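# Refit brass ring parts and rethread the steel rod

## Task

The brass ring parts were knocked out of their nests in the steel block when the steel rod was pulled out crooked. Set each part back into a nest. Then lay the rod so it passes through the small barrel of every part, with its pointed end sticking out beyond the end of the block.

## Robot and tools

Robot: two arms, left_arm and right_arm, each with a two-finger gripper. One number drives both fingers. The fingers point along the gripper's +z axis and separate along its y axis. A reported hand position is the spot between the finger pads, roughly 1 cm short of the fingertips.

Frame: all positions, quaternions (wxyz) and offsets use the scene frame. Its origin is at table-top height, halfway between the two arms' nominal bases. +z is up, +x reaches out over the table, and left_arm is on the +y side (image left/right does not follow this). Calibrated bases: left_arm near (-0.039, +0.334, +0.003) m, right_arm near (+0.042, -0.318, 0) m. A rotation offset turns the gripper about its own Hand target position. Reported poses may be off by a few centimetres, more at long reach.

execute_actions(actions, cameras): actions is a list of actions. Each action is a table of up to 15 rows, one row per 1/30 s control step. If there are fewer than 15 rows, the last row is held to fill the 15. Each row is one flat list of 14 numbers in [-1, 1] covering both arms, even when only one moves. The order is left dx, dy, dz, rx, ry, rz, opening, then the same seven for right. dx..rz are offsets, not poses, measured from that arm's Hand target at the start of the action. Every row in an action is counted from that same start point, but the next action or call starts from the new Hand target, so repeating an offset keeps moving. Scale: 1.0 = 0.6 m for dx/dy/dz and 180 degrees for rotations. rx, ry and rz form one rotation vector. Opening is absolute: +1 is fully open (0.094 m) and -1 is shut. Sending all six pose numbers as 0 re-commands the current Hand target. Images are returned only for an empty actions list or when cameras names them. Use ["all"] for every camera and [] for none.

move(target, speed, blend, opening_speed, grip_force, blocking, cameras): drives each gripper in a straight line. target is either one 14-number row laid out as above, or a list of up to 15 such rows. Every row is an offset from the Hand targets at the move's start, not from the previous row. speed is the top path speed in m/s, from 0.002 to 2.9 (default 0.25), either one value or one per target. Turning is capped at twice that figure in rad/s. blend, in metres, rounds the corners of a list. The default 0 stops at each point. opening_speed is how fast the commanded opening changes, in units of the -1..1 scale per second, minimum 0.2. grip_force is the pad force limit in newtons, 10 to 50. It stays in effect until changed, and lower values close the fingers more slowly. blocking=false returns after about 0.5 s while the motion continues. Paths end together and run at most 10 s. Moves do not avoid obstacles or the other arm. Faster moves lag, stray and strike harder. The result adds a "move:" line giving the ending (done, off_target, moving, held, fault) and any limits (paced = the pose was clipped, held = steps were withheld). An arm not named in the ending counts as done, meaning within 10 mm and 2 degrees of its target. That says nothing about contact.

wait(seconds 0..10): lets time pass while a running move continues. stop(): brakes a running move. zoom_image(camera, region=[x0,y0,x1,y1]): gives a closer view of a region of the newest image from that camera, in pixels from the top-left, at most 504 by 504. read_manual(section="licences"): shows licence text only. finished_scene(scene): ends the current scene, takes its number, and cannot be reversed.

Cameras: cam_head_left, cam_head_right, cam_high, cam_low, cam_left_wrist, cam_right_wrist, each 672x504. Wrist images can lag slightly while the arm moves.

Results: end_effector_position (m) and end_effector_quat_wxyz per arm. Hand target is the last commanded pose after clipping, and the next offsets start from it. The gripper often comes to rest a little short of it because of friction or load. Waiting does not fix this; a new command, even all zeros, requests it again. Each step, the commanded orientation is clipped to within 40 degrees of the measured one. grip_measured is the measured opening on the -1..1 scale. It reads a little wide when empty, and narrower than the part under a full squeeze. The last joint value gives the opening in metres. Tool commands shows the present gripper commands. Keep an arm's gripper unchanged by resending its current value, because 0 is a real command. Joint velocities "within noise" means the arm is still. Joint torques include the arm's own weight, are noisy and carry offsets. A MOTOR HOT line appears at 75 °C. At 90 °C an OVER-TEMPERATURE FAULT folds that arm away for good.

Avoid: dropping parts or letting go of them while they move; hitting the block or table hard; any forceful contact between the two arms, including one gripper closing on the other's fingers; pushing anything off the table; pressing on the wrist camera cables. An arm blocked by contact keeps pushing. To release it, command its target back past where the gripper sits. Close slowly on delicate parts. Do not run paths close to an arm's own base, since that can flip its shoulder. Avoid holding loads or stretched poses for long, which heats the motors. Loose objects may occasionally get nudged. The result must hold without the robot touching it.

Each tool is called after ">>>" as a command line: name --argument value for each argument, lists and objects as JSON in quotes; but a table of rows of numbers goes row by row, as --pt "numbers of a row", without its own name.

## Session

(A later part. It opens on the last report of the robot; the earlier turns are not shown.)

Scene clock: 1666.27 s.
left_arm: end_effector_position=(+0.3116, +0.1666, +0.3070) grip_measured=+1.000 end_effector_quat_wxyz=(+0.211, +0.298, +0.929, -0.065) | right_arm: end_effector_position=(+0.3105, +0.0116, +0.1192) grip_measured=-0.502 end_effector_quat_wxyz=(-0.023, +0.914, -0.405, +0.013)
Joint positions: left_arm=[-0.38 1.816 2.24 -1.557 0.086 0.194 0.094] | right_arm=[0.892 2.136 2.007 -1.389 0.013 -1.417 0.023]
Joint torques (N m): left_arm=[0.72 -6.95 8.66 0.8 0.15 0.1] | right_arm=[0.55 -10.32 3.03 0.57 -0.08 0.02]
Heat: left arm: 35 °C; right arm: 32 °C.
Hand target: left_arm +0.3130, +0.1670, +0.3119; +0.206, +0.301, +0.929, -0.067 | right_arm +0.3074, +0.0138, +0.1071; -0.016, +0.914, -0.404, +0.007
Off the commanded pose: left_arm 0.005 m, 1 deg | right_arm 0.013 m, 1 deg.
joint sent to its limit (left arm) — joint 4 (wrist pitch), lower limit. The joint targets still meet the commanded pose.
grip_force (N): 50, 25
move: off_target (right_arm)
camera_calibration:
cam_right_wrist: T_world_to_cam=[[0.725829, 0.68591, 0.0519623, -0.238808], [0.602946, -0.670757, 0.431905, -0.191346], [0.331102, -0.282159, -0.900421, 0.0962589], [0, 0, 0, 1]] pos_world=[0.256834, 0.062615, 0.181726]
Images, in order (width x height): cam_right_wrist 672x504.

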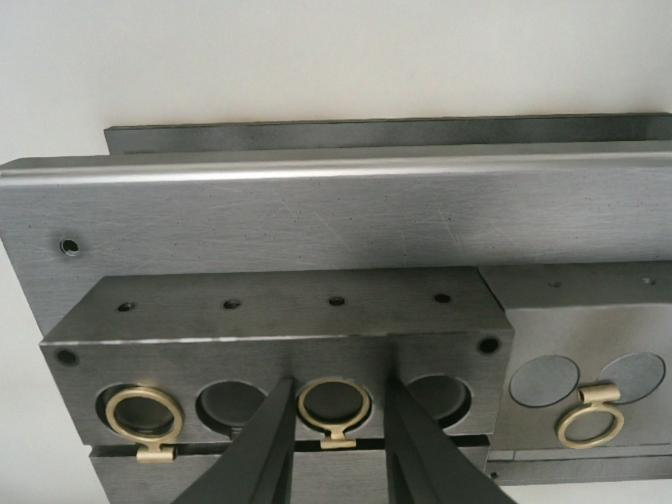

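>>> move --pt "0 0 0 0 0 0 1 0.002 -0.001 0.065 0 0 0 -0.42" --pt "0 0 0 0 0 0 1 -0.054 -0.0548 0.06 0 0 0 -0.42" --speed 0.12 --cameras '["cam_right_wrist"]'

>>> zoom_image --camera "cam_right_wrist" --region '[200, 290, 480, 486]'

Scene clock: 1680.33 s.
left_arm: end_effector_position=(+0.3116, +0.1666, +0.3070) grip_measured=+1.000 end_effector_quat_wxyz=(+0.211, +0.298, +0.929, -0.065) | right_arm: end_effector_position=(+0.2773, -0.0207, +0.1363) grip_measured=-0.421 end_effector_quat_wxyz=(+0.000, +0.915, -0.404, +0.007)
Joint positions: left_arm=[-0.38 1.816 2.24 -1.557 0.086 0.194 0.094] | right_arm=[0.907 1.989 1.856 -1.434 0.014 -1.404 0.027]
Joint torques (N m): left_arm=[0.69 -7.05 8.66 0.8 0.15 0.1] | right_arm=[0.36 -12.44 3.64 0.43 -0.09 0.02]
Heat: left arm: 35 °C; right arm: 32 °C.
Hand target: left_arm +0.3130, +0.1670, +0.3119; +0.206, +0.301, +0.929, -0.067 | right_arm +0.2749, -0.0190, +0.1431; -0.016, +0.915, -0.404, +0.007
Off the commanded pose: left_arm 0.005 m, 1 deg | right_arm 0.007 m, 2 deg.
joint sent to its limit (left arm) — joint 4 (wrist pitch), lower limit. The joint targets still meet the commanded pose.
grip_force (N): 50, 25
move: done
camera_calibration:
cam_right_wrist: T_world_to_cam=[[0.725353, 0.68836, 0.00496812, -0.186782], [0.616978, -0.653302, 0.438788, -0.2049], [0.30529, -0.315211, -0.898577, 0.119848], [0, 0, 0, 1]] pos_world=[0.225313, 0.0324889, 0.198528]
Images, in order (width x height): cam_right_wrist 672x504.

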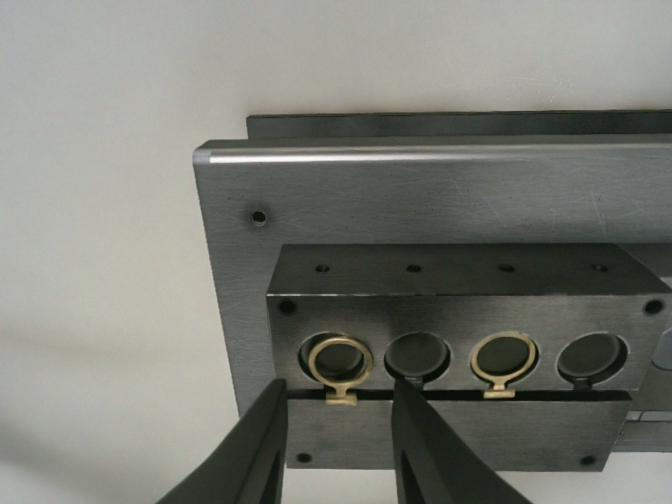

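Scaled by 1.800.

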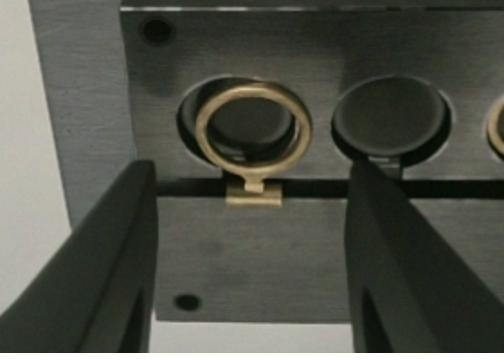

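>>> move --pt "0 0 0 0 0 0 1 -0.0025 0.0015 -0.044 0 0 0 -0.42" --speed 0.1 --cameras '["cam_right_wrist"]'

>>> zoom_image --camera "cam_right_wrist" --region '[240, 350, 440, 490]'

Scene clock: 1698.70 s.
left_arm: end_effector_position=(+0.3116, +0.1666, +0.3070) grip_measured=+1.000 end_effector_quat_wxyz=(+0.211, +0.298, +0.929, -0.065) | right_arm: end_effector_position=(+0.2753, -0.0218, +0.1181) grip_measured=-0.421 end_effector_quat_wxyz=(-0.005, +0.914, -0.405, +0.009)
Joint positions: left_arm=[-0.38 1.816 2.24 -1.557 0.086 0.194 0.094] | right_arm=[0.91 1.965 1.75 -1.342 0.016 -1.4 0.027]
Joint torques (N m): left_arm=[0.73 -7.02 8.64 0.79 0.13 0.1] | right_arm=[0.51 -10.93 3.06 0.58 -0.1 0.01]
Heat: left arm: 35 °C; right arm: 32 °C.
Hand target: left_arm +0.3130, +0.1670, +0.3119; +0.206, +0.301, +0.929, -0.067 | right_arm +0.2735, -0.0182, +0.1167; -0.016, +0.915, -0.404, +0.007
Off the commanded pose: left_arm 0.005 m, 1 deg | right_arm 0.004 m, 1 deg.
joint sent to its limit (left arm) — joint 4 (wrist pitch), lower limit. The joint targets still meet the commanded pose.
grip_force (N): 50, 25
move: done
camera_calibration:
cam_right_wrist: T_world_to_cam=[[0.726349, 0.687166, 0.0148078, -0.186025], [0.612696, -0.657095, 0.439125, -0.195353], [0.311482, -0.309885, -0.898304, 0.102068], [0, 0, 0, 1]] pos_world=[0.223019, 0.031094, 0.180227]
Images, in order (width x height): cam_right_wrist 672x504.

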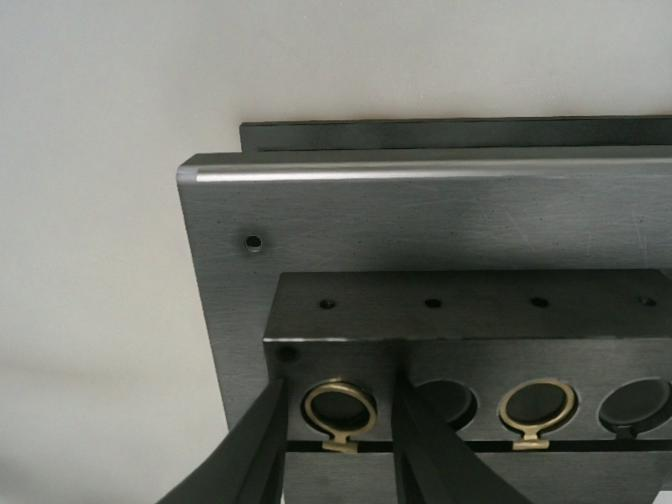

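Scaled by 2.520.

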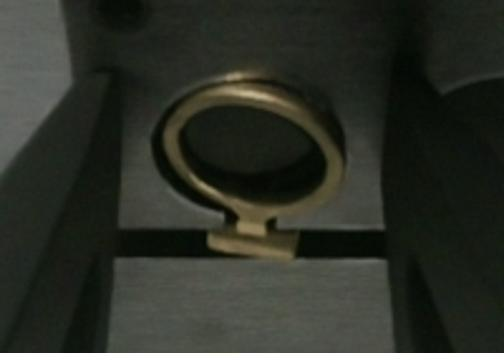

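>>> move --pt "0 0 0 0 0 0 1 0 0 0.001 0 0 0 -0.6" --speed 0.1 --opening_speed 0.3 --cameras '["cam_right_wrist"]'

>>> zoom_image --camera "cam_right_wrist" --region '[240, 350, 440, 490]'

Scene clock: 1704.07 s.
left_arm: end_effector_position=(+0.3116, +0.1666, +0.3070) grip_measured=+1.000 end_effector_quat_wxyz=(+0.211, +0.298, +0.929, -0.065) | right_arm: end_effector_position=(+0.2782, -0.0192, +0.1182) grip_measured=-0.599 end_effector_quat_wxyz=(-0.012, +0.914, -0.405, +0.013)
Joint positions: left_arm=[-0.38 1.816 2.24 -1.557 0.086 0.194 0.094] | right_arm=[0.91 1.965 1.75 -1.326 0.019 -1.399 0.019]
Joint torques (N m): left_arm=[0.69 -7.02 8.66 0.79 0.12 0.09] | right_arm=[0.5 -10.99 3.19 0.47 -0.12 0.01]
Heat: left arm: 35 °C; right arm: 32 °C.
Hand target: left_arm +0.3130, +0.1670, +0.3119; +0.206, +0.301, +0.929, -0.067 | right_arm +0.2735, -0.0182, +0.1173; -0.016, +0.914, -0.404, +0.007
Off the commanded pose: left_arm 0.005 m, 1 deg | right_arm 0.005 m, 1 deg.
joint sent to its limit (left arm) — joint 4 (wrist pitch), lower limit. The joint targets still meet the commanded pose.
grip_force (N): 50, 25
move: done
camera_calibration:
cam_right_wrist: T_world_to_cam=[[0.726602, 0.686384, 0.0304319, -0.191855], [0.606874, -0.661938, 0.439934, -0.19406], [0.322108, -0.301189, -0.897514, 0.0991757], [0, 0, 0, 1]] pos_world=[0.225227, 0.0331011, 0.180224]
Images, in order (width x height): cam_right_wrist 672x504.

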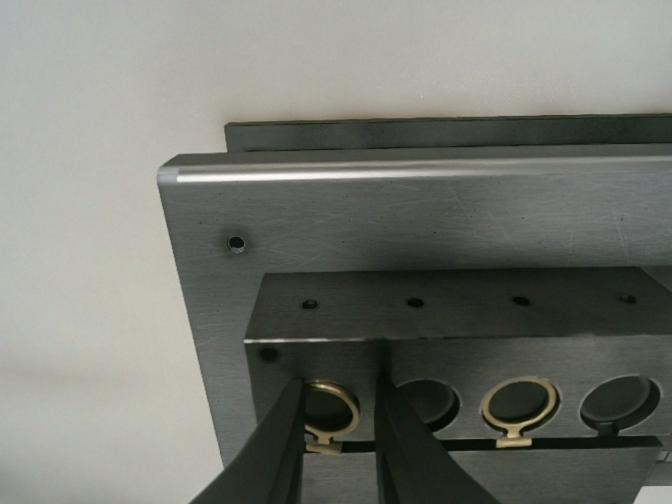

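Scaled by 2.520.

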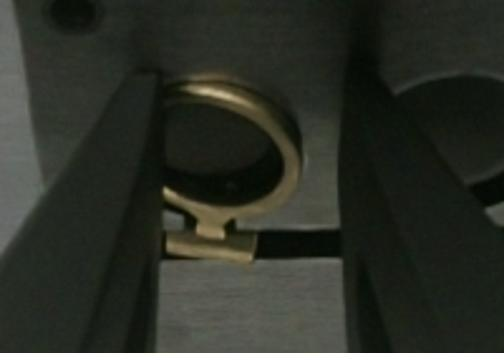

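>>> move --pt "0 0 0 0 0 0 1 0 0 0.003 0 0 0 -0.4" --pt "0 0 0 0 0 0 1 -0.003 -0.003 0.045 0 0 0 -0.4" --speed 0.1 --opening_speed 0.5 --cameras '["cam_right_wrist"]'

>>> zoom_image --camera "cam_right_wrist" --region '[260, 300, 460, 440]'

Scene clock: 1714.87 s.
left_arm: end_effector_position=(+0.3116, +0.1666, +0.3070) grip_measured=+1.000 end_effector_quat_wxyz=(+0.211, +0.298, +0.929, -0.065) | right_arm: end_effector_position=(+0.2760, -0.0221, +0.1313) grip_measured=-0.401 end_effector_quat_wxyz=(-0.006, +0.914, -0.405, +0.011)
Joint positions: left_arm=[-0.38 1.816 2.24 -1.557 0.086 0.194 0.094] | right_arm=[0.91 1.965 1.802 -1.39 0.019 -1.399 0.028]
Joint torques (N m): left_arm=[0.69 -7.01 8.64 0.81 0.14 0.08] | right_arm=[0.57 -11.34 6.58 0.11 -0.13 0.01]
Motor temperatures (°C): left_arm=[22 29 35 29 23 21 21] | right_arm=[25 34 32 23 24 24 21]
Heat: left arm: 35 °C; right arm: 34 °C.
Hand target: left_arm +0.3130, +0.1670, +0.3119; +0.206, +0.301, +0.929, -0.067 | right_arm +0.2716, -0.0201, +0.1442; -0.016, +0.914, -0.404, +0.007
Off the commanded pose: left_arm 0.005 m, 1 deg | right_arm 0.014 m, 1 deg.
joint sent to its limit (left arm) — joint 4 (wrist pitch), lower limit. The joint targets still meet the commanded pose.
grip_force (N): 50, 25
move: off_target (right_arm)
camera_calibration:
cam_right_wrist: T_world_to_cam=[[0.726828, 0.686565, 0.0186817, -0.187142], [0.610056, -0.657851, 0.441661, -0.201381], [0.315518, -0.309615, -0.896988, 0.112361], [0, 0, 0, 1]] pos_world=[0.223422, 0.0307948, 0.193225]
Images, in order (width x height): cam_right_wrist 672x504.

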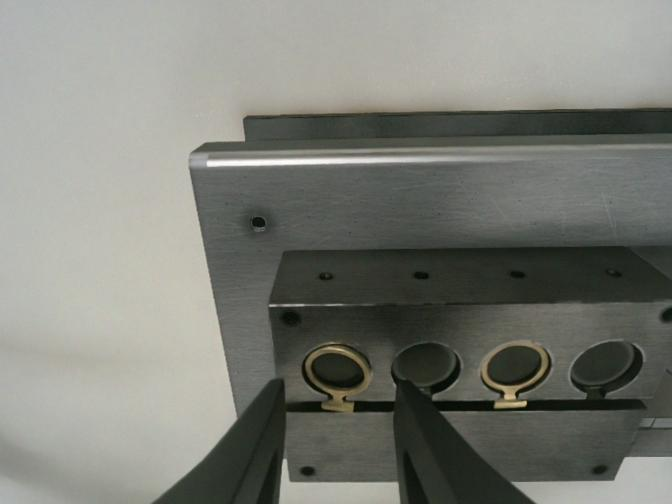

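Scaled by 2.520.

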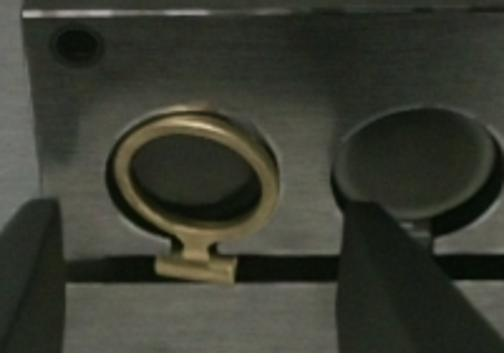

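>>> move --pt "0 0 0 0 0 0 1 0 0 0 0 0 0 -1" --pt "0 0 0 0 0 0 1 0.0057 0.0068 -0.02 0 0 0 -1" --pt "0 0 0 0 0 0 1 0.0057 0.0068 -0.052 0 0 0 -1" --speed '[0.1,0.1,0.05]' --blend '[0,0.003,0]' --cameras '["cam_right_wrist"]'

>>> zoom_image --camera "cam_right_wrist" --region '[260, 340, 460, 480]'

Scene clock: 1725.63 s.
left_arm: end_effector_position=(+0.3116, +0.1666, +0.3070) grip_measured=+1.000 end_effector_quat_wxyz=(+0.211, +0.298, +0.929, -0.065) | right_arm: end_effector_position=(+0.2761, -0.0221, +0.1177) grip_measured=-0.966 end_effector_quat_wxyz=(-0.005, +0.914, -0.405, +0.011)
Joint positions: left_arm=[-0.38 1.816 2.24 -1.557 0.086 0.194 0.094] | right_arm=[0.91 1.965 1.748 -1.339 0.02 -1.399 0.002]
Joint torques (N m): left_arm=[0.7 -6.99 8.66 0.8 0.14 0.09] | right_arm=[0.53 -10.03 3.26 0.66 -0.14 0.01]
Heat: left arm: 35 °C; right arm: 36 °C.
Hand target: left_arm +0.3130, +0.1670, +0.3119; +0.206, +0.301, +0.929, -0.067 | right_arm +0.2751, -0.0159, +0.1131; -0.016, +0.915, -0.404, +0.007
Off the commanded pose: left_arm 0.005 m, 1 deg | right_arm 0.008 m, 1 deg.
joint sent to its limit (left arm) — joint 4 (wrist pitch), lower limit. The joint targets still meet the commanded pose.
grip_force (N): 50, 25
move: done
camera_calibration:
cam_right_wrist: T_world_to_cam=[[0.726815, 0.686633, 0.0165603, -0.186786], [0.610442, -0.65684, 0.442631, -0.195613], [0.314803, -0.311602, -0.896551, 0.100214], [0, 0, 0, 1]] pos_world=[0.223622, 0.0309932, 0.179524]
Images, in order (width x height): cam_right_wrist 672x504.

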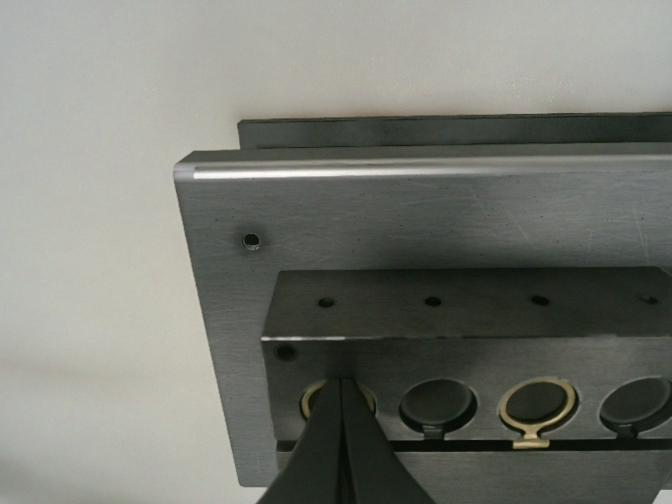

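Scaled by 2.520.

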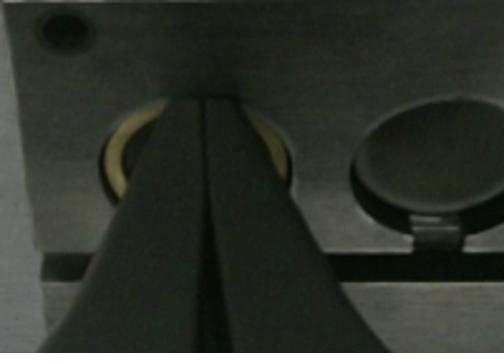

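>>> move --pt "0 0 0 0 0 0 1 0.003 0.002 -0.007 0 0 0 -1" --pt "0 0 0 0 0 0 1 0.003 0.002 0.04 0 0 0 -1" --speed '[0.04,0.1]' --blend '[0,0]' --cameras '["cam_right_wrist"]'

>>> zoom_image --camera "cam_right_wrist" --region '[260, 300, 460, 440]'

Scene clock: 1732.60 s.
left_arm: end_effector_position=(+0.3116, +0.1666, +0.3070) grip_measured=+1.000 end_effector_quat_wxyz=(+0.211, +0.298, +0.929, -0.065) | right_arm: end_effector_position=(+0.2807, -0.0162, +0.1351) grip_measured=-0.966 end_effector_quat_wxyz=(-0.021, +0.914, -0.405, +0.016)
Joint positions: left_arm=[-0.38 1.816 2.24 -1.557 0.086 0.194 0.094] | right_arm=[0.91 1.965 1.816 -1.373 0.02 -1.399 0.002]
Joint torques (N m): left_arm=[0.68 -7.05 8.68 0.8 0.14 0.1] | right_arm=[0.36 -9.16 6.48 0.16 -0.13 -0.01]
Heat: left arm: 35 °C; right arm: 36 °C.
Hand target: left_arm +0.3130, +0.1670, +0.3119; +0.206, +0.301, +0.929, -0.067 | right_arm +0.2769, -0.0147, +0.1371; -0.016, +0.915, -0.404, +0.007
Off the commanded pose: left_arm 0.005 m, 1 deg | right_arm 0.005 m, 1 deg.
joint sent to its limit (left arm) — joint 4 (wrist pitch), lower limit. The joint targets still meet the commanded pose.
grip_force (N): 50, 25
move: done
camera_calibration:
cam_right_wrist: T_world_to_cam=[[0.726171, 0.685713, 0.0497306, -0.198747], [0.601307, -0.668523, 0.437615, -0.199226], [0.333324, -0.28788, -0.897786, 0.111557], [0, 0, 0, 1]] pos_world=[0.226936, 0.0352112, 0.197223]
Images, in order (width x height): cam_right_wrist 672x504.

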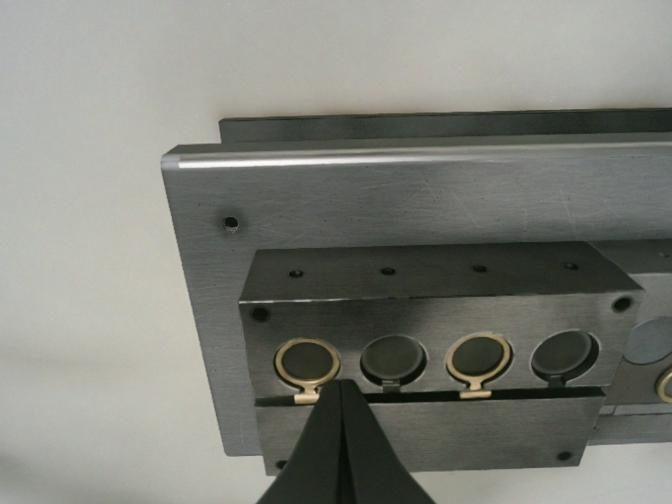

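Scaled by 2.520.

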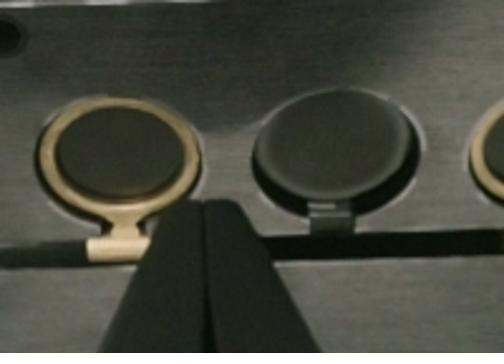

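>>> move --pt "0 0 0 0 0 0 1 0 0 0.05 0 0 0 -1" --pt "0 0 0 0 0 0 1 0.163 0.0987 0.05 0.1082 0.0157 -0.4429 -0.2" --speed 0.3 --blend '[0.02,0]' --cameras '["cam_right_wrist"]'

Scene clock: 1803.63 s.
left_arm: end_effector_position=(+0.3120, +0.1675, +0.3069) grip_measured=+1.000 end_effector_quat_wxyz=(+0.211, +0.297, +0.929, -0.065) | right_arm: end_effector_position=(+0.3645, +0.0378, +0.1719) grip_measured=-0.202 end_effector_quat_wxyz=(+0.134, -0.437, +0.887, +0.066)
Joint positions: left_arm=[-0.378 1.816 2.24 -1.558 0.086 0.194 0.094] | right_arm=[0.824 2.153 2.203 -1.324 -0.027 -0.09 0.038]
Joint torques (N m): left_arm=[0.46 -6.98 8.65 0.8 0.14 0.1] | right_arm=[-0.5 -9.22 7.05 1 -0.02 0.09]
Heat: left arm: 35 °C; right arm: 35 °C.
Hand target: left_arm +0.3130, +0.1670, +0.3119; +0.206, +0.301, +0.929, -0.067 | right_arm +0.3747, +0.0445, +0.1672; +0.141, -0.430, +0.889, +0.068
Off the commanded pose: left_arm 0.005 m, 1 deg | right_arm 0.013 m, 1 deg.
joint sent to its limit (left arm) — joint 4 (wrist pitch), lower limit. The joint targets still meet the commanded pose.
grip_force (N): 50, 25
move: off_target (right_arm); blend cut to 0.015 m at target 1; target 2's new opening was sent with right_arm's hand 0.013 m and 1 deg from that target
camera_calibration:
cam_right_wrist: T_world_to_cam=[[0.805088, -0.593132, 0.00522185, -0.271281], [-0.58773, -0.796507, 0.141951, 0.25948], [-0.0800363, -0.117352, -0.98986, 0.292309], [0, 0, 0, 1]] pos_world=[0.394305, 0.080075, 0.253928]
Images, in order (width x height): cam_right_wrist 672x504.

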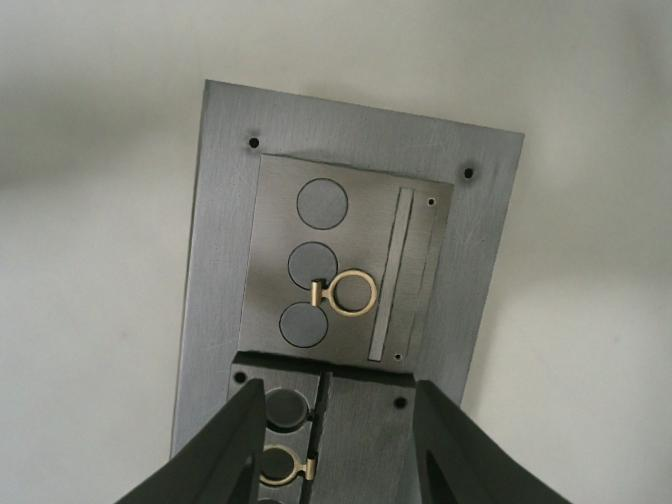

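>>> move --pt "0 0 0 0 0 0 1 0.0185 0.0183 -0.085 0 0 0 -0.2" --speed 0.12 --cameras '["cam_right_wrist"]'

Scene clock: 1817.57 s.
left_arm: end_effector_position=(+0.3119, +0.1674, +0.3069) grip_measured=+1.000 end_effector_quat_wxyz=(+0.211, +0.297, +0.929, -0.065) | right_arm: end_effector_position=(+0.3797, +0.0540, +0.1283) grip_measured=-0.202 end_effector_quat_wxyz=(+0.143, -0.435, +0.886, +0.069)
Joint positions: left_arm=[-0.378 1.816 2.24 -1.558 0.086 0.194 0.094] | right_arm=[0.824 2.193 2.084 -1.144 -0.027 -0.088 0.038]
Joint torques (N m): left_arm=[0.47 -6.98 8.66 0.82 0.14 0.09] | right_arm=[-0.59 -10.4 4.7 1.1 -0.03 0.04]
Heat: left arm: 35 °C; right arm: 35 °C.
Hand target: left_arm +0.3130, +0.1669, +0.3119; +0.206, +0.301, +0.929, -0.067 | right_arm +0.3858, +0.0555, +0.1161; +0.141, -0.429, +0.889, +0.068
Off the commanded pose: left_arm 0.005 m, 1 deg | right_arm 0.014 m, 1 deg.
joint sent to its limit (left arm) — joint 4 (wrist pitch), lower limit. The joint targets still meet the commanded pose.
grip_force (N): 50, 25
move: off_target (right_arm)
camera_calibration:
cam_right_wrist: T_world_to_cam=[[0.803631, -0.595083, 0.00727966, -0.27323], [-0.591409, -0.797184, 0.12138, 0.291604], [-0.0664279, -0.10185, -0.992579, 0.246578], [0, 0, 0, 1]] pos_world=[0.408413, 0.0949814, 0.211343]
Images, in order (width x height): cam_right_wrist 672x504.

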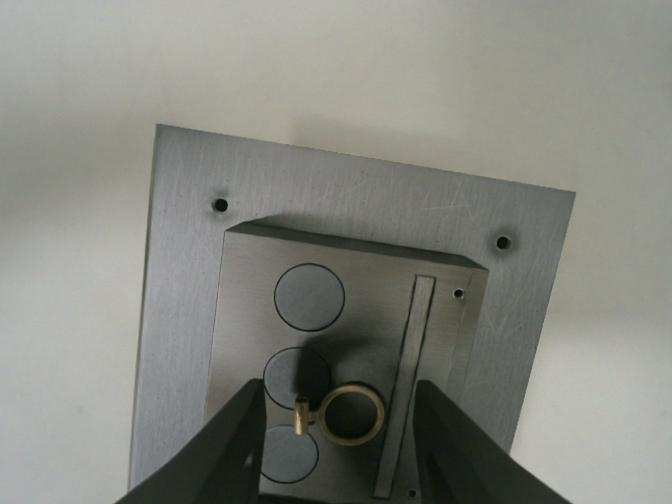

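>>> move --pt "0 0 0 0 0 0 1 -0.0103 -0.0127 -0.017 0 0 0 -0.2" --speed 0.08 --cameras '["cam_right_wrist"]'

Scene clock: 1836.00 s.
left_arm: end_effector_position=(+0.3119, +0.1673, +0.3069) grip_measured=+1.000 end_effector_quat_wxyz=(+0.211, +0.297, +0.929, -0.065) | right_arm: end_effector_position=(+0.3795, +0.0517, +0.1149) grip_measured=-0.201 end_effector_quat_wxyz=(+0.146, -0.433, +0.887, +0.072)
Joint positions: left_arm=[-0.378 1.816 2.24 -1.558 0.087 0.194 0.094] | right_arm=[0.82 2.169 1.99 -1.067 -0.03 -0.086 0.038]
Joint torques (N m): left_arm=[0.46 -6.98 8.59 0.81 0.11 0.07] | right_arm=[-0.38 -12.1 3.06 1.02 -0.01 0.02]
Heat: left arm: 35 °C; right arm: 34 °C.
Hand target: left_arm +0.3130, +0.1669, +0.3119; +0.206, +0.301, +0.929, -0.067 | right_arm +0.3795, +0.0480, +0.1059; +0.141, -0.430, +0.889, +0.068
Off the commanded pose: left_arm 0.005 m, 1 deg | right_arm 0.010 m, 1 deg.
joint sent to its limit (left arm) — joint 4 (wrist pitch), lower limit. The joint targets still meet the commanded pose.
grip_force (N): 50, 25
move: done
camera_calibration:
cam_right_wrist: T_world_to_cam=[[0.800975, -0.598676, 0.00504159, -0.272883], [-0.595221, -0.79539, 0.114306, 0.293342], [-0.064422, -0.0945568, -0.993433, 0.231926], [0, 0, 0, 1]] pos_world=[0.408117, 0.0918833, 0.198248]
Images, in order (width x height): cam_right_wrist 672x504.

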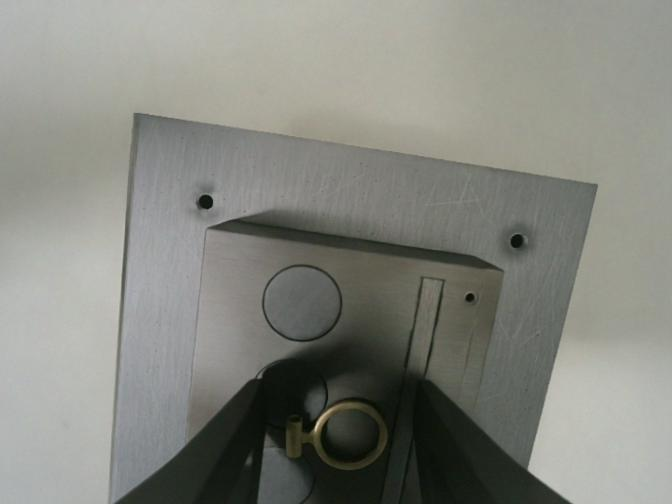

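>>> move --pt "0 0 0 0 0 0 1 -0.0097 -0.0093 -0.006 0 0 0 -0.2" --speed 0.08 --cameras '["cam_right_wrist"]'

Scene clock: 1844.43 s.
left_arm: end_effector_position=(+0.3119, +0.1673, +0.3069) grip_measured=+1.000 end_effector_quat_wxyz=(+0.211, +0.297, +0.929, -0.065) | right_arm: end_effector_position=(+0.3790, +0.0513, +0.1150) grip_measured=-0.201 end_effector_quat_wxyz=(+0.160, -0.431, +0.885, +0.078)
Joint positions: left_arm=[-0.378 1.816 2.24 -1.558 0.087 0.194 0.094] | right_arm=[0.82 2.131 1.921 -1.004 -0.03 -0.083 0.038]
Joint torques (N m): left_arm=[0.47 -6.99 8.61 0.79 0.14 0.1] | right_arm=[-0.28 -11.78 2.89 0.81 0 0]
Heat: left arm: 35 °C; right arm: 33 °C.
Hand target: left_arm +0.3130, +0.1670, +0.3119; +0.206, +0.301, +0.929, -0.067 | right_arm +0.3737, +0.0424, +0.1023; +0.141, -0.430, +0.889, +0.068
Off the commanded pose: left_arm 0.005 m, 1 deg | right_arm 0.016 m, 3 deg.
joint sent to its limit (left arm) — joint 4 (wrist pitch), lower limit. The joint targets still meet the commanded pose.
grip_force (N): 50, 25
move: off_target (right_arm)
camera_calibration:
cam_right_wrist: T_world_to_cam=[[0.799424, -0.600725, 0.00716429, -0.272259], [-0.599131, -0.796309, 0.0832716, 0.297884], [-0.0443183, -0.0708616, -0.996501, 0.223508], [0, 0, 0, 1]] pos_world=[0.406027, 0.0894929, 0.199871]
Images, in order (width x height): cam_right_wrist 672x504.

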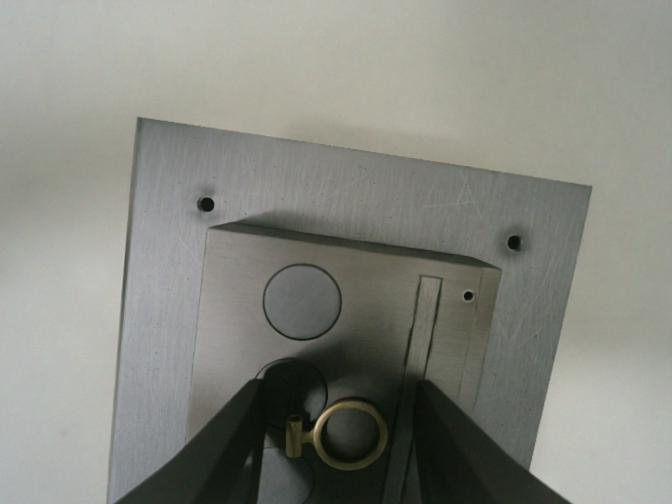

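>>> move --pt "0 0 0 0 0 0 1 0.006 0.012 0.045 0 0 0 -0.2" --pt "0 0 0 0 0 0 1 -0.007 -0.003 0.028 0 0 0 -0.2" --speed 0.08 --cameras '["cam_right_wrist"]'

Scene clock: 1856.57 s.
left_arm: end_effector_position=(+0.3118, +0.1672, +0.3070) grip_measured=+1.000 end_effector_quat_wxyz=(+0.211, +0.297, +0.929, -0.065) | right_arm: end_effector_position=(+0.3704, +0.0406, +0.1154) grip_measured=-0.201 end_effector_quat_wxyz=(+0.133, -0.431, +0.890, +0.064)
Joint positions: left_arm=[-0.378 1.816 2.24 -1.558 0.088 0.194 0.094] | right_arm=[0.82 2.135 1.949 -1.088 -0.024 -0.08 0.038]
Joint torques (N m): left_arm=[0.49 -6.98 8.68 0.82 0.13 0.08] | right_arm=[0.12 -13.37 3.63 0.99 -0.05 0.02]
Heat: left arm: 35 °C; right arm: 34 °C.
Hand target: left_arm +0.3130, +0.1670, +0.3119; +0.206, +0.301, +0.929, -0.067 | right_arm +0.3695, +0.0406, +0.1192; +0.141, -0.430, +0.889, +0.068
Off the commanded pose: left_arm 0.005 m, 1 deg | right_arm 0.004 m, 1 deg.
joint sent to its limit (left arm) — joint 4 (wrist pitch), lower limit. The joint targets still meet the commanded pose.
grip_force (N): 50, 25
move: done
camera_calibration:
cam_right_wrist: T_world_to_cam=[[0.796364, -0.604797, 0.00492958, -0.270308], [-0.599092, -0.787681, 0.143694, 0.276868], [-0.0830229, -0.117386, -0.98961, 0.238254], [0, 0, 0, 1]] pos_world=[0.400914, 0.0825699, 0.197327]
Images, in order (width x height): cam_right_wrist 672x504.

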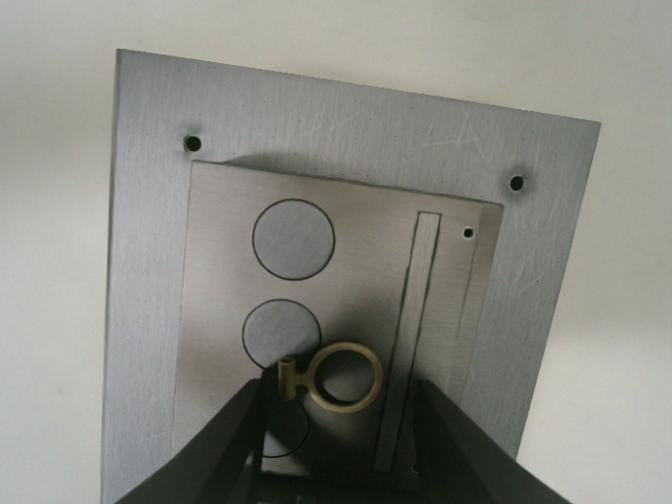

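>>> move --pt "0 0 0 0 0 0 1 0.0083 0.0175 -0.015 0 0 0 -0.2" --speed 0.06 --cameras '["cam_right_wrist"]'

Scene clock: 1864.97 s.
left_arm: end_effector_position=(+0.3118, +0.1672, +0.3070) grip_measured=+1.000 end_effector_quat_wxyz=(+0.211, +0.297, +0.929, -0.065) | right_arm: end_effector_position=(+0.3700, +0.0423, +0.1157) grip_measured=-0.201 end_effector_quat_wxyz=(+0.135, -0.430, +0.890, +0.065)
Joint positions: left_arm=[-0.378 1.816 2.24 -1.558 0.088 0.194 0.094] | right_arm=[0.823 2.135 1.949 -1.084 -0.023 -0.075 0.038]
Joint torques (N m): left_arm=[0.49 -6.99 8.66 0.79 0.13 0.1] | right_arm=[0.54 -9.81 6.3 1.03 -0.03 0.02]
Heat: left arm: 35 °C; right arm: 34 °C.
Hand target: left_arm +0.3130, +0.1670, +0.3119; +0.206, +0.301, +0.929, -0.067 | right_arm +0.3745, +0.0511, +0.1102; +0.141, -0.430, +0.889, +0.068
Off the commanded pose: left_arm 0.005 m, 1 deg | right_arm 0.011 m, 1 deg.
joint sent to its limit (left arm) — joint 4 (wrist pitch), lower limit. The joint targets still meet the commanded pose.
grip_force (N): 50, 25
move: off_target (right_arm)
camera_calibration:
cam_right_wrist: T_world_to_cam=[[0.7958, -0.605537, 0.00517726, -0.268748], [-0.600182, -0.787568, 0.139706, 0.278743], [-0.0805197, -0.114285, -0.990179, 0.237816], [0, 0, 0, 1]] pos_world=[0.400316, 0.083971, 0.19793]
Images, in order (width x height): cam_right_wrist 672x504.

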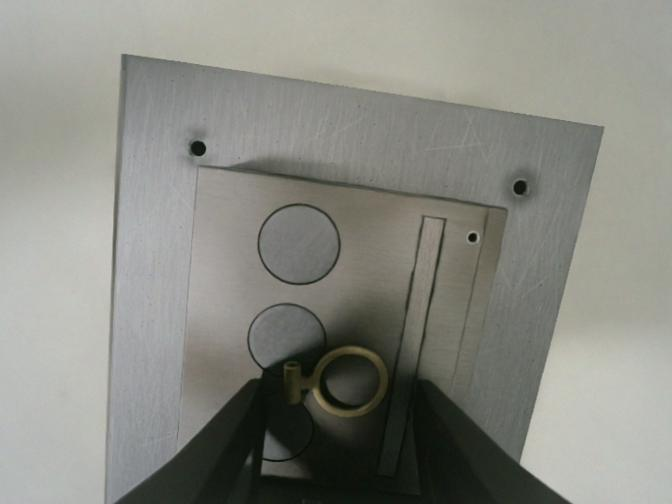

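>>> move --pt "0 0 0 0 0 0 1 0.007 0.0105 -0.006 0 0 0 -0.2" --speed 0.06 --cameras '["cam_right_wrist"]'

Scene clock: 1870.17 s.
left_arm: end_effector_position=(+0.3118, +0.1672, +0.3070) grip_measured=+1.000 end_effector_quat_wxyz=(+0.211, +0.297, +0.929, -0.065) | right_arm: end_effector_position=(+0.3738, +0.0480, +0.1157) grip_measured=-0.201 end_effector_quat_wxyz=(+0.139, -0.429, +0.890, +0.067)
Joint positions: left_arm=[-0.378 1.816 2.24 -1.558 0.088 0.194 0.094] | right_arm=[0.826 2.156 1.979 -1.084 -0.023 -0.072 0.038]
Joint torques (N m): left_arm=[0.44 -6.98 8.61 0.8 0.12 0.09] | right_arm=[0.57 -9.03 6.97 1 -0.02 0]
Heat: left arm: 35 °C; right arm: 34 °C.
Hand target: left_arm +0.3130, +0.1670, +0.3119; +0.206, +0.301, +0.929, -0.067 | right_arm +0.3786, +0.0573, +0.1065; +0.141, -0.430, +0.889, +0.068
Off the commanded pose: left_arm 0.005 m, 1 deg | right_arm 0.014 m, 0 deg.
joint sent to its limit (left arm) — joint 4 (wrist pitch), lower limit. The joint targets still meet the commanded pose.
grip_force (N): 50, 25
move: off_target (right_arm)
camera_calibration:
cam_right_wrist: T_world_to_cam=[[0.795184, -0.606347, 0.00510274, -0.267954], [-0.601684, -0.78797, 0.130688, 0.287119], [-0.0752217, -0.106992, -0.99141, 0.236524], [0, 0, 0, 1]] pos_world=[0.403619, 0.0890741, 0.198336]
Images, in order (width x height): cam_right_wrist 672x504.

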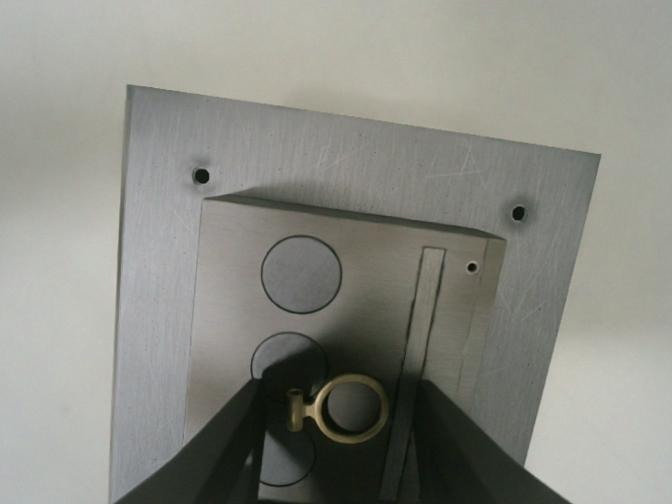

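>>> move --pt "0 0 0 0 0 0 1 0.0 -0.001 -0.012 0 0 0 -0.25" --speed 0.06 --cameras '["cam_right_wrist"]'

>>> zoom_image --camera "cam_right_wrist" --region '[240, 350, 440, 490]'

Scene clock: 1877.67 s.
left_arm: end_effector_position=(+0.3118, +0.1672, +0.3070) grip_measured=+1.000 end_effector_quat_wxyz=(+0.211, +0.297, +0.929, -0.065) | right_arm: end_effector_position=(+0.3769, +0.0515, +0.1173) grip_measured=-0.248 end_effector_quat_wxyz=(+0.148, -0.429, +0.888, +0.071)
Joint positions: left_arm=[-0.378 1.816 2.24 -1.558 0.088 0.194 0.094] | right_arm=[0.826 2.156 1.979 -1.064 -0.023 -0.072 0.035]
Joint torques (N m): left_arm=[0.46 -6.98 8.62 0.81 0.14 0.08] | right_arm=[0.43 -9.33 4.53 1.09 -0.03 0.02]
Heat: left arm: 35 °C; right arm: 34 °C.
Hand target: left_arm +0.3130, +0.1670, +0.3119; +0.206, +0.301, +0.929, -0.067 | right_arm +0.3787, +0.0567, +0.0993; +0.141, -0.430, +0.889, +0.068
Off the commanded pose: left_arm 0.005 m, 1 deg | right_arm 0.019 m, 1 deg.
joint sent to its limit (left arm) — joint 4 (wrist pitch), lower limit. The joint targets still meet the commanded pose.
grip_force (N): 50, 25
move: off_target (right_arm)
camera_calibration:
cam_right_wrist: T_world_to_cam=[[0.795244, -0.606245, 0.00737577, -0.268653], [-0.60316, -0.789847, 0.111085, 0.294522], [-0.0615192, -0.0927887, -0.993784, 0.233035], [0, 0, 0, 1]] pos_world=[0.405625, 0.0913808, 0.20085]
Images, in order (width x height): cam_right_wrist 672x504.

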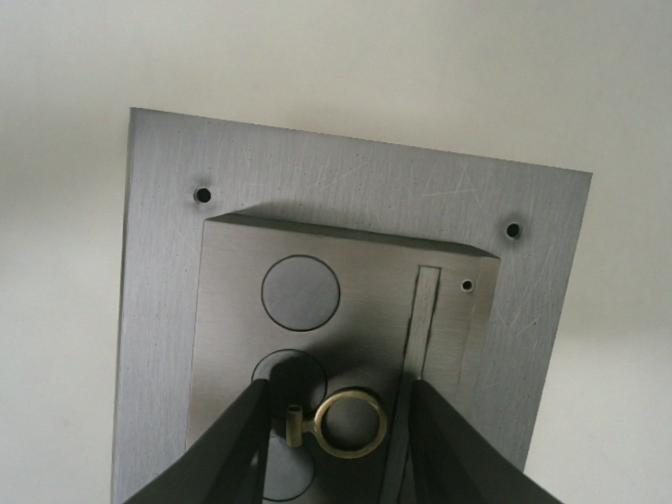

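Scaled by 2.520.

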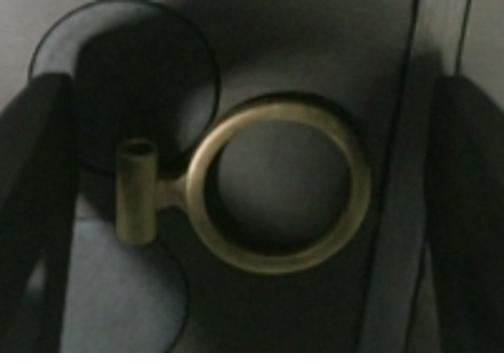

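>>> move --pt "0 0 0 0 0 0 1 -0.004 -0.006 -0.006 0 0 0 -0.25" --speed 0.06 --cameras '["cam_right_wrist"]'

>>> zoom_image --camera "cam_right_wrist" --region '[240, 350, 440, 490]'

Scene clock: 1884.40 s.
left_arm: end_effector_position=(+0.3118, +0.1672, +0.3070) grip_measured=+1.000 end_effector_quat_wxyz=(+0.211, +0.297, +0.929, -0.065) | right_arm: end_effector_position=(+0.3801, +0.0556, +0.1148) grip_measured=-0.249 end_effector_quat_wxyz=(+0.157, -0.428, +0.887, +0.076)
Joint positions: left_arm=[-0.378 1.816 2.24 -1.558 0.088 0.194 0.094] | right_arm=[0.826 2.156 1.962 -1.026 -0.025 -0.072 0.035]
Joint torques (N m): left_arm=[0.42 -6.93 8.62 0.8 0.13 0.1] | right_arm=[0.29 -10.71 2.86 1.04 -0.01 0]
Heat: left arm: 35 °C; right arm: 35 °C.
Hand target: left_arm +0.3130, +0.1670, +0.3119; +0.206, +0.301, +0.929, -0.067 | right_arm +0.3763, +0.0531, +0.0957; +0.141, -0.429, +0.889, +0.068
Off the commanded pose: left_arm 0.005 m, 1 deg | right_arm 0.020 m, 2 deg.
joint sent to its limit (left arm) — joint 4 (wrist pitch), lower limit. The joint targets still meet the commanded pose.
grip_force (N): 50, 25
move: off_target (right_arm)
camera_calibration:
cam_right_wrist: T_world_to_cam=[[0.795434, -0.605999, 0.00702446, -0.268706], [-0.604055, -0.791838, 0.0900612, 0.302839], [-0.0490148, -0.0758809, -0.995911, 0.225675], [0, 0, 0, 1]] pos_world=[0.40773, 0.0940884, 0.199366]
Images, in order (width x height): cam_right_wrist 672x504.

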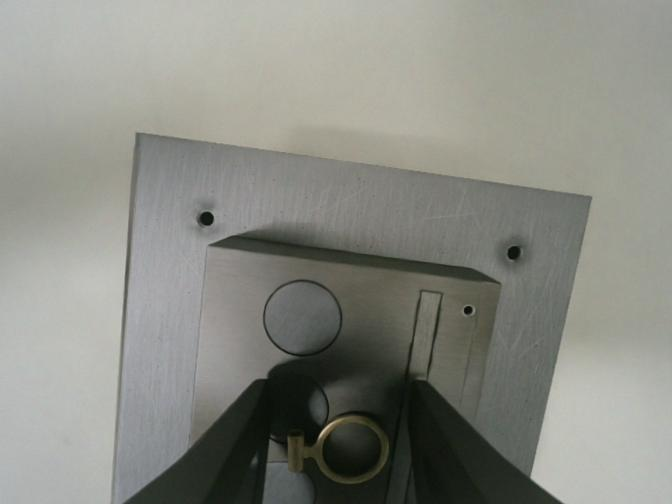

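Scaled by 2.520.

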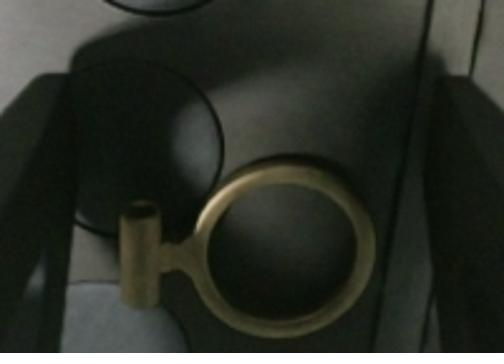

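>>> move --pt "0 0 0 0 0 0 1 0.0017 -0.0058 0.056 0 0 0 -0.2" --pt "0 0 0 0 0 0 1 -0.0113 -0.0208 0.0392 0 0 0 -0.2" --pt "0 0 0 0 0 0 1 -0.003 -0.0033 0.0242 0 0 0 -0.2" --pt "0 0 0 0 0 0 1 0.0038 0.007 0.0167 0 0 0 -0.2" --speed 0.07 --cameras '["cam_right_wrist"]'

>>> zoom_image --camera "cam_right_wrist" --region '[240, 350, 440, 490]'

Scene clock: 1901.27 s.
left_arm: end_effector_position=(+0.3118, +0.1672, +0.3070) grip_measured=+1.000 end_effector_quat_wxyz=(+0.211, +0.297, +0.929, -0.065) | right_arm: end_effector_position=(+0.3728, +0.0476, +0.1157) grip_measured=-0.202 end_effector_quat_wxyz=(+0.138, -0.430, +0.890, +0.067)
Joint positions: left_arm=[-0.378 1.816 2.24 -1.558 0.088 0.194 0.094] | right_arm=[0.826 2.154 1.976 -1.085 -0.023 -0.072 0.038]
Joint torques (N m): left_arm=[0.49 -6.99 8.65 0.8 0.13 0.1] | right_arm=[0.51 -8.92 6.87 1.04 -0.02 0.02]
Heat: left arm: 35 °C; right arm: 36 °C.
Hand target: left_arm +0.3130, +0.1670, +0.3119; +0.206, +0.301, +0.929, -0.067 | right_arm +0.3785, +0.0573, +0.1058; +0.141, -0.429, +0.889, +0.068
Off the commanded pose: left_arm 0.005 m, 1 deg | right_arm 0.015 m, 0 deg.
joint sent to its limit (left arm) — joint 4 (wrist pitch), lower limit. The joint targets still meet the commanded pose.
grip_force (N): 50, 25
move: off_target (right_arm)
camera_calibration:
cam_right_wrist: T_world_to_cam=[[0.795637, -0.605754, 0.00489622, -0.267753], [-0.600935, -0.788235, 0.132526, 0.285692], [-0.0764187, -0.108385, -0.991167, 0.236878], [0, 0, 0, 1]] pos_world=[0.402818, 0.0886737, 0.198235]
Images, in order (width x height): cam_right_wrist 672x504.

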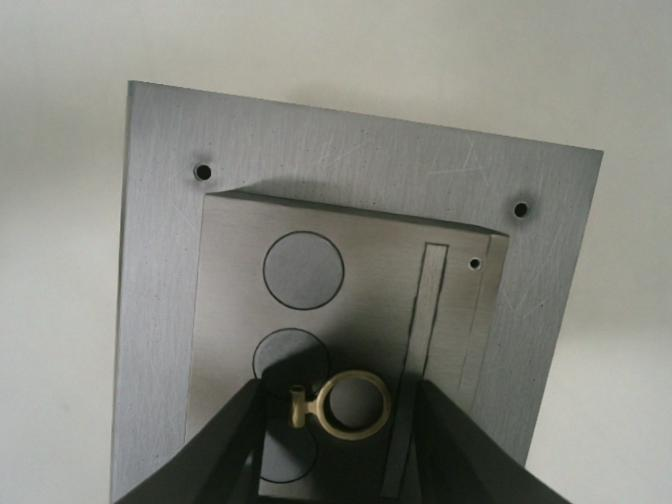

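Scaled by 2.520.

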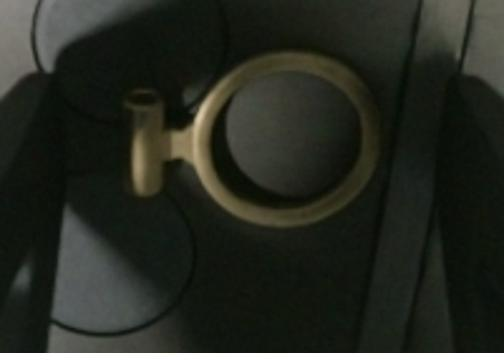

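>>> move --pt "0 0 0 0 0 0 1 0.0035 -0.011 0.0737 0 0 0 -0.2" --pt "0 0 0 0 0 0 1 0.0035 -0.011 0.007 0 0 0 -0.2" --speed 0.08 --cameras '["cam_right_wrist"]'

>>> zoom_image --camera "cam_right_wrist" --region '[240, 350, 440, 490]'

Scene clock: 1917.43 s.
left_arm: end_effector_position=(+0.3118, +0.1670, +0.3070) grip_measured=+1.000 end_effector_quat_wxyz=(+0.211, +0.297, +0.929, -0.066) | right_arm: end_effector_position=(+0.3783, +0.0506, +0.1158) grip_measured=-0.202 end_effector_quat_wxyz=(+0.140, -0.432, +0.889, +0.066)
Joint positions: left_arm=[-0.378 1.816 2.24 -1.558 0.089 0.194 0.094] | right_arm=[0.823 2.18 2.017 -1.097 -0.022 -0.08 0.038]
Joint torques (N m): left_arm=[0.49 -7.01 8.62 0.82 0.11 0.1] | right_arm=[-0.46 -11.95 3.81 1.04 -0.06 -0.02]
Heat: left arm: 35 °C; right arm: 35 °C.
Hand target: left_arm +0.3130, +0.1670, +0.3119; +0.206, +0.301, +0.929, -0.067 | right_arm +0.3807, +0.0506, +0.1100; +0.141, -0.429, +0.889, +0.068
Off the commanded pose: left_arm 0.005 m, 1 deg | right_arm 0.006 m, 0 deg.
joint sent to its limit (left arm) — joint 4 (wrist pitch), lower limit. The joint targets still meet the commanded pose.
grip_force (N): 50, 25
move: done
camera_calibration:
cam_right_wrist: T_world_to_cam=[[0.798157, -0.602385, 0.00879657, -0.271763], [-0.598177, -0.790676, 0.130448, 0.290723], [-0.0716247, -0.10938, -0.991416, 0.235995], [0, 0, 0, 1]] pos_world=[0.407717, 0.0919748, 0.198436]
Images, in order (width x height): cam_right_wrist 672x504.

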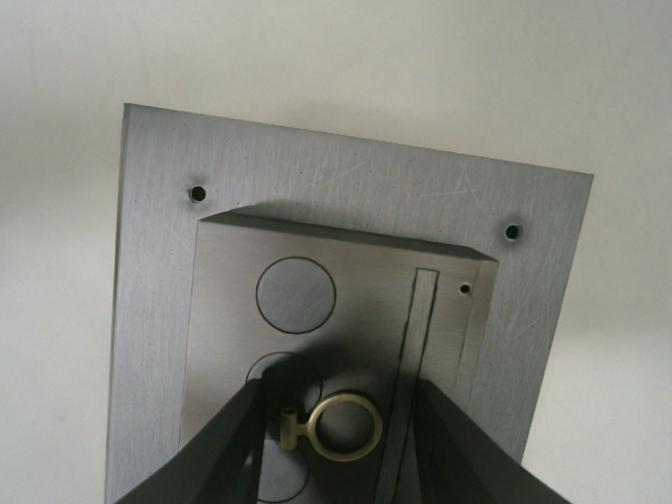

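Scaled by 2.520.

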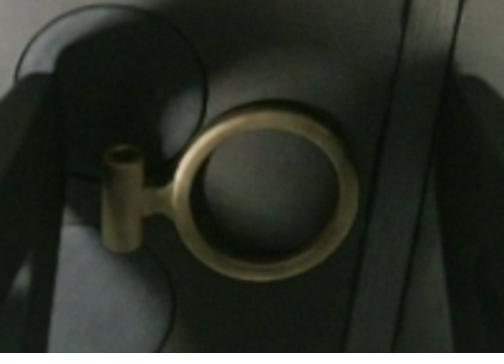

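>>> move --pt "0 0 0 0 0 0 1 -0.0055 -0.002 0.035 0 0 0 -0.2" --pt "0 0 0 0 0 0 1 -0.0055 -0.002 -0.0015 0 0 0 -0.2" --speed 0.08 --cameras '["cam_right_wrist"]'

>>> zoom_image --camera "cam_right_wrist" --region '[240, 350, 440, 490]'

Scene clock: 1926.03 s.
left_arm: end_effector_position=(+0.3118, +0.1670, +0.3070) grip_measured=+1.000 end_effector_quat_wxyz=(+0.211, +0.297, +0.929, -0.066) | right_arm: end_effector_position=(+0.3782, +0.0504, +0.1150) grip_measured=-0.202 end_effector_quat_wxyz=(+0.142, -0.431, +0.888, +0.067)
Joint positions: left_arm=[-0.378 1.816 2.24 -1.558 0.089 0.194 0.094] | right_arm=[0.823 2.172 1.999 -1.083 -0.023 -0.08 0.038]
Joint torques (N m): left_arm=[0.46 -6.97 8.62 0.8 0.11 0.08] | right_arm=[-0.08 -12.41 3.12 1.06 -0.05 0.01]
Heat: left arm: 35 °C; right arm: 35 °C.
Hand target: left_arm +0.3130, +0.1670, +0.3119; +0.206, +0.301, +0.929, -0.067 | right_arm +0.3774, +0.0495, +0.1090; +0.141, -0.429, +0.889, +0.068
Off the commanded pose: left_arm 0.005 m, 1 deg | right_arm 0.006 m, 0 deg.
joint sent to its limit (left arm) — joint 4 (wrist pitch), lower limit. The joint targets still meet the commanded pose.
grip_force (N): 50, 25
move: done
camera_calibration:
cam_right_wrist: T_world_to_cam=[[0.797827, -0.602828, 0.00846188, -0.271639], [-0.598957, -0.790948, 0.125105, 0.29155], [-0.0687237, -0.10488, -0.992107, 0.233861], [0, 0, 0, 1]] pos_world=[0.407419, 0.0913767, 0.19784]
Images, in order (width x height): cam_right_wrist 672x504.

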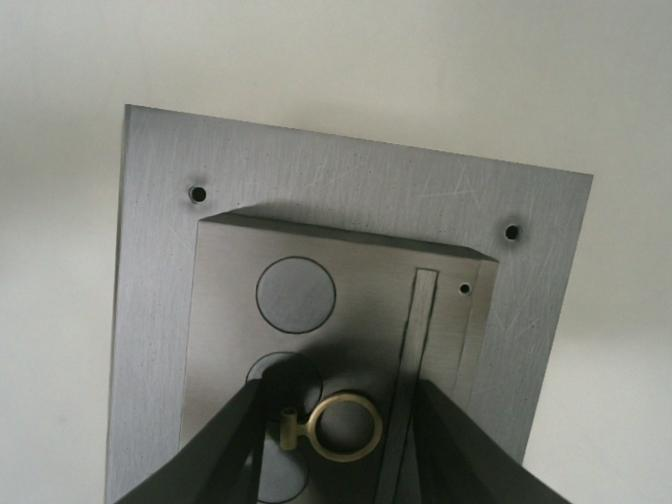

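Scaled by 2.520.

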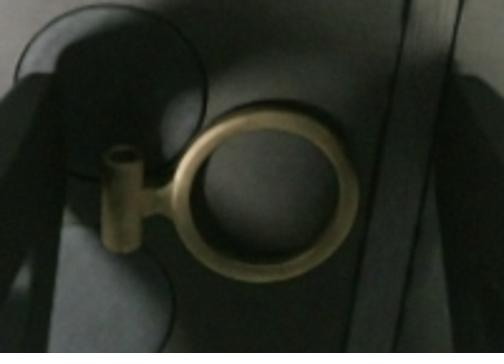

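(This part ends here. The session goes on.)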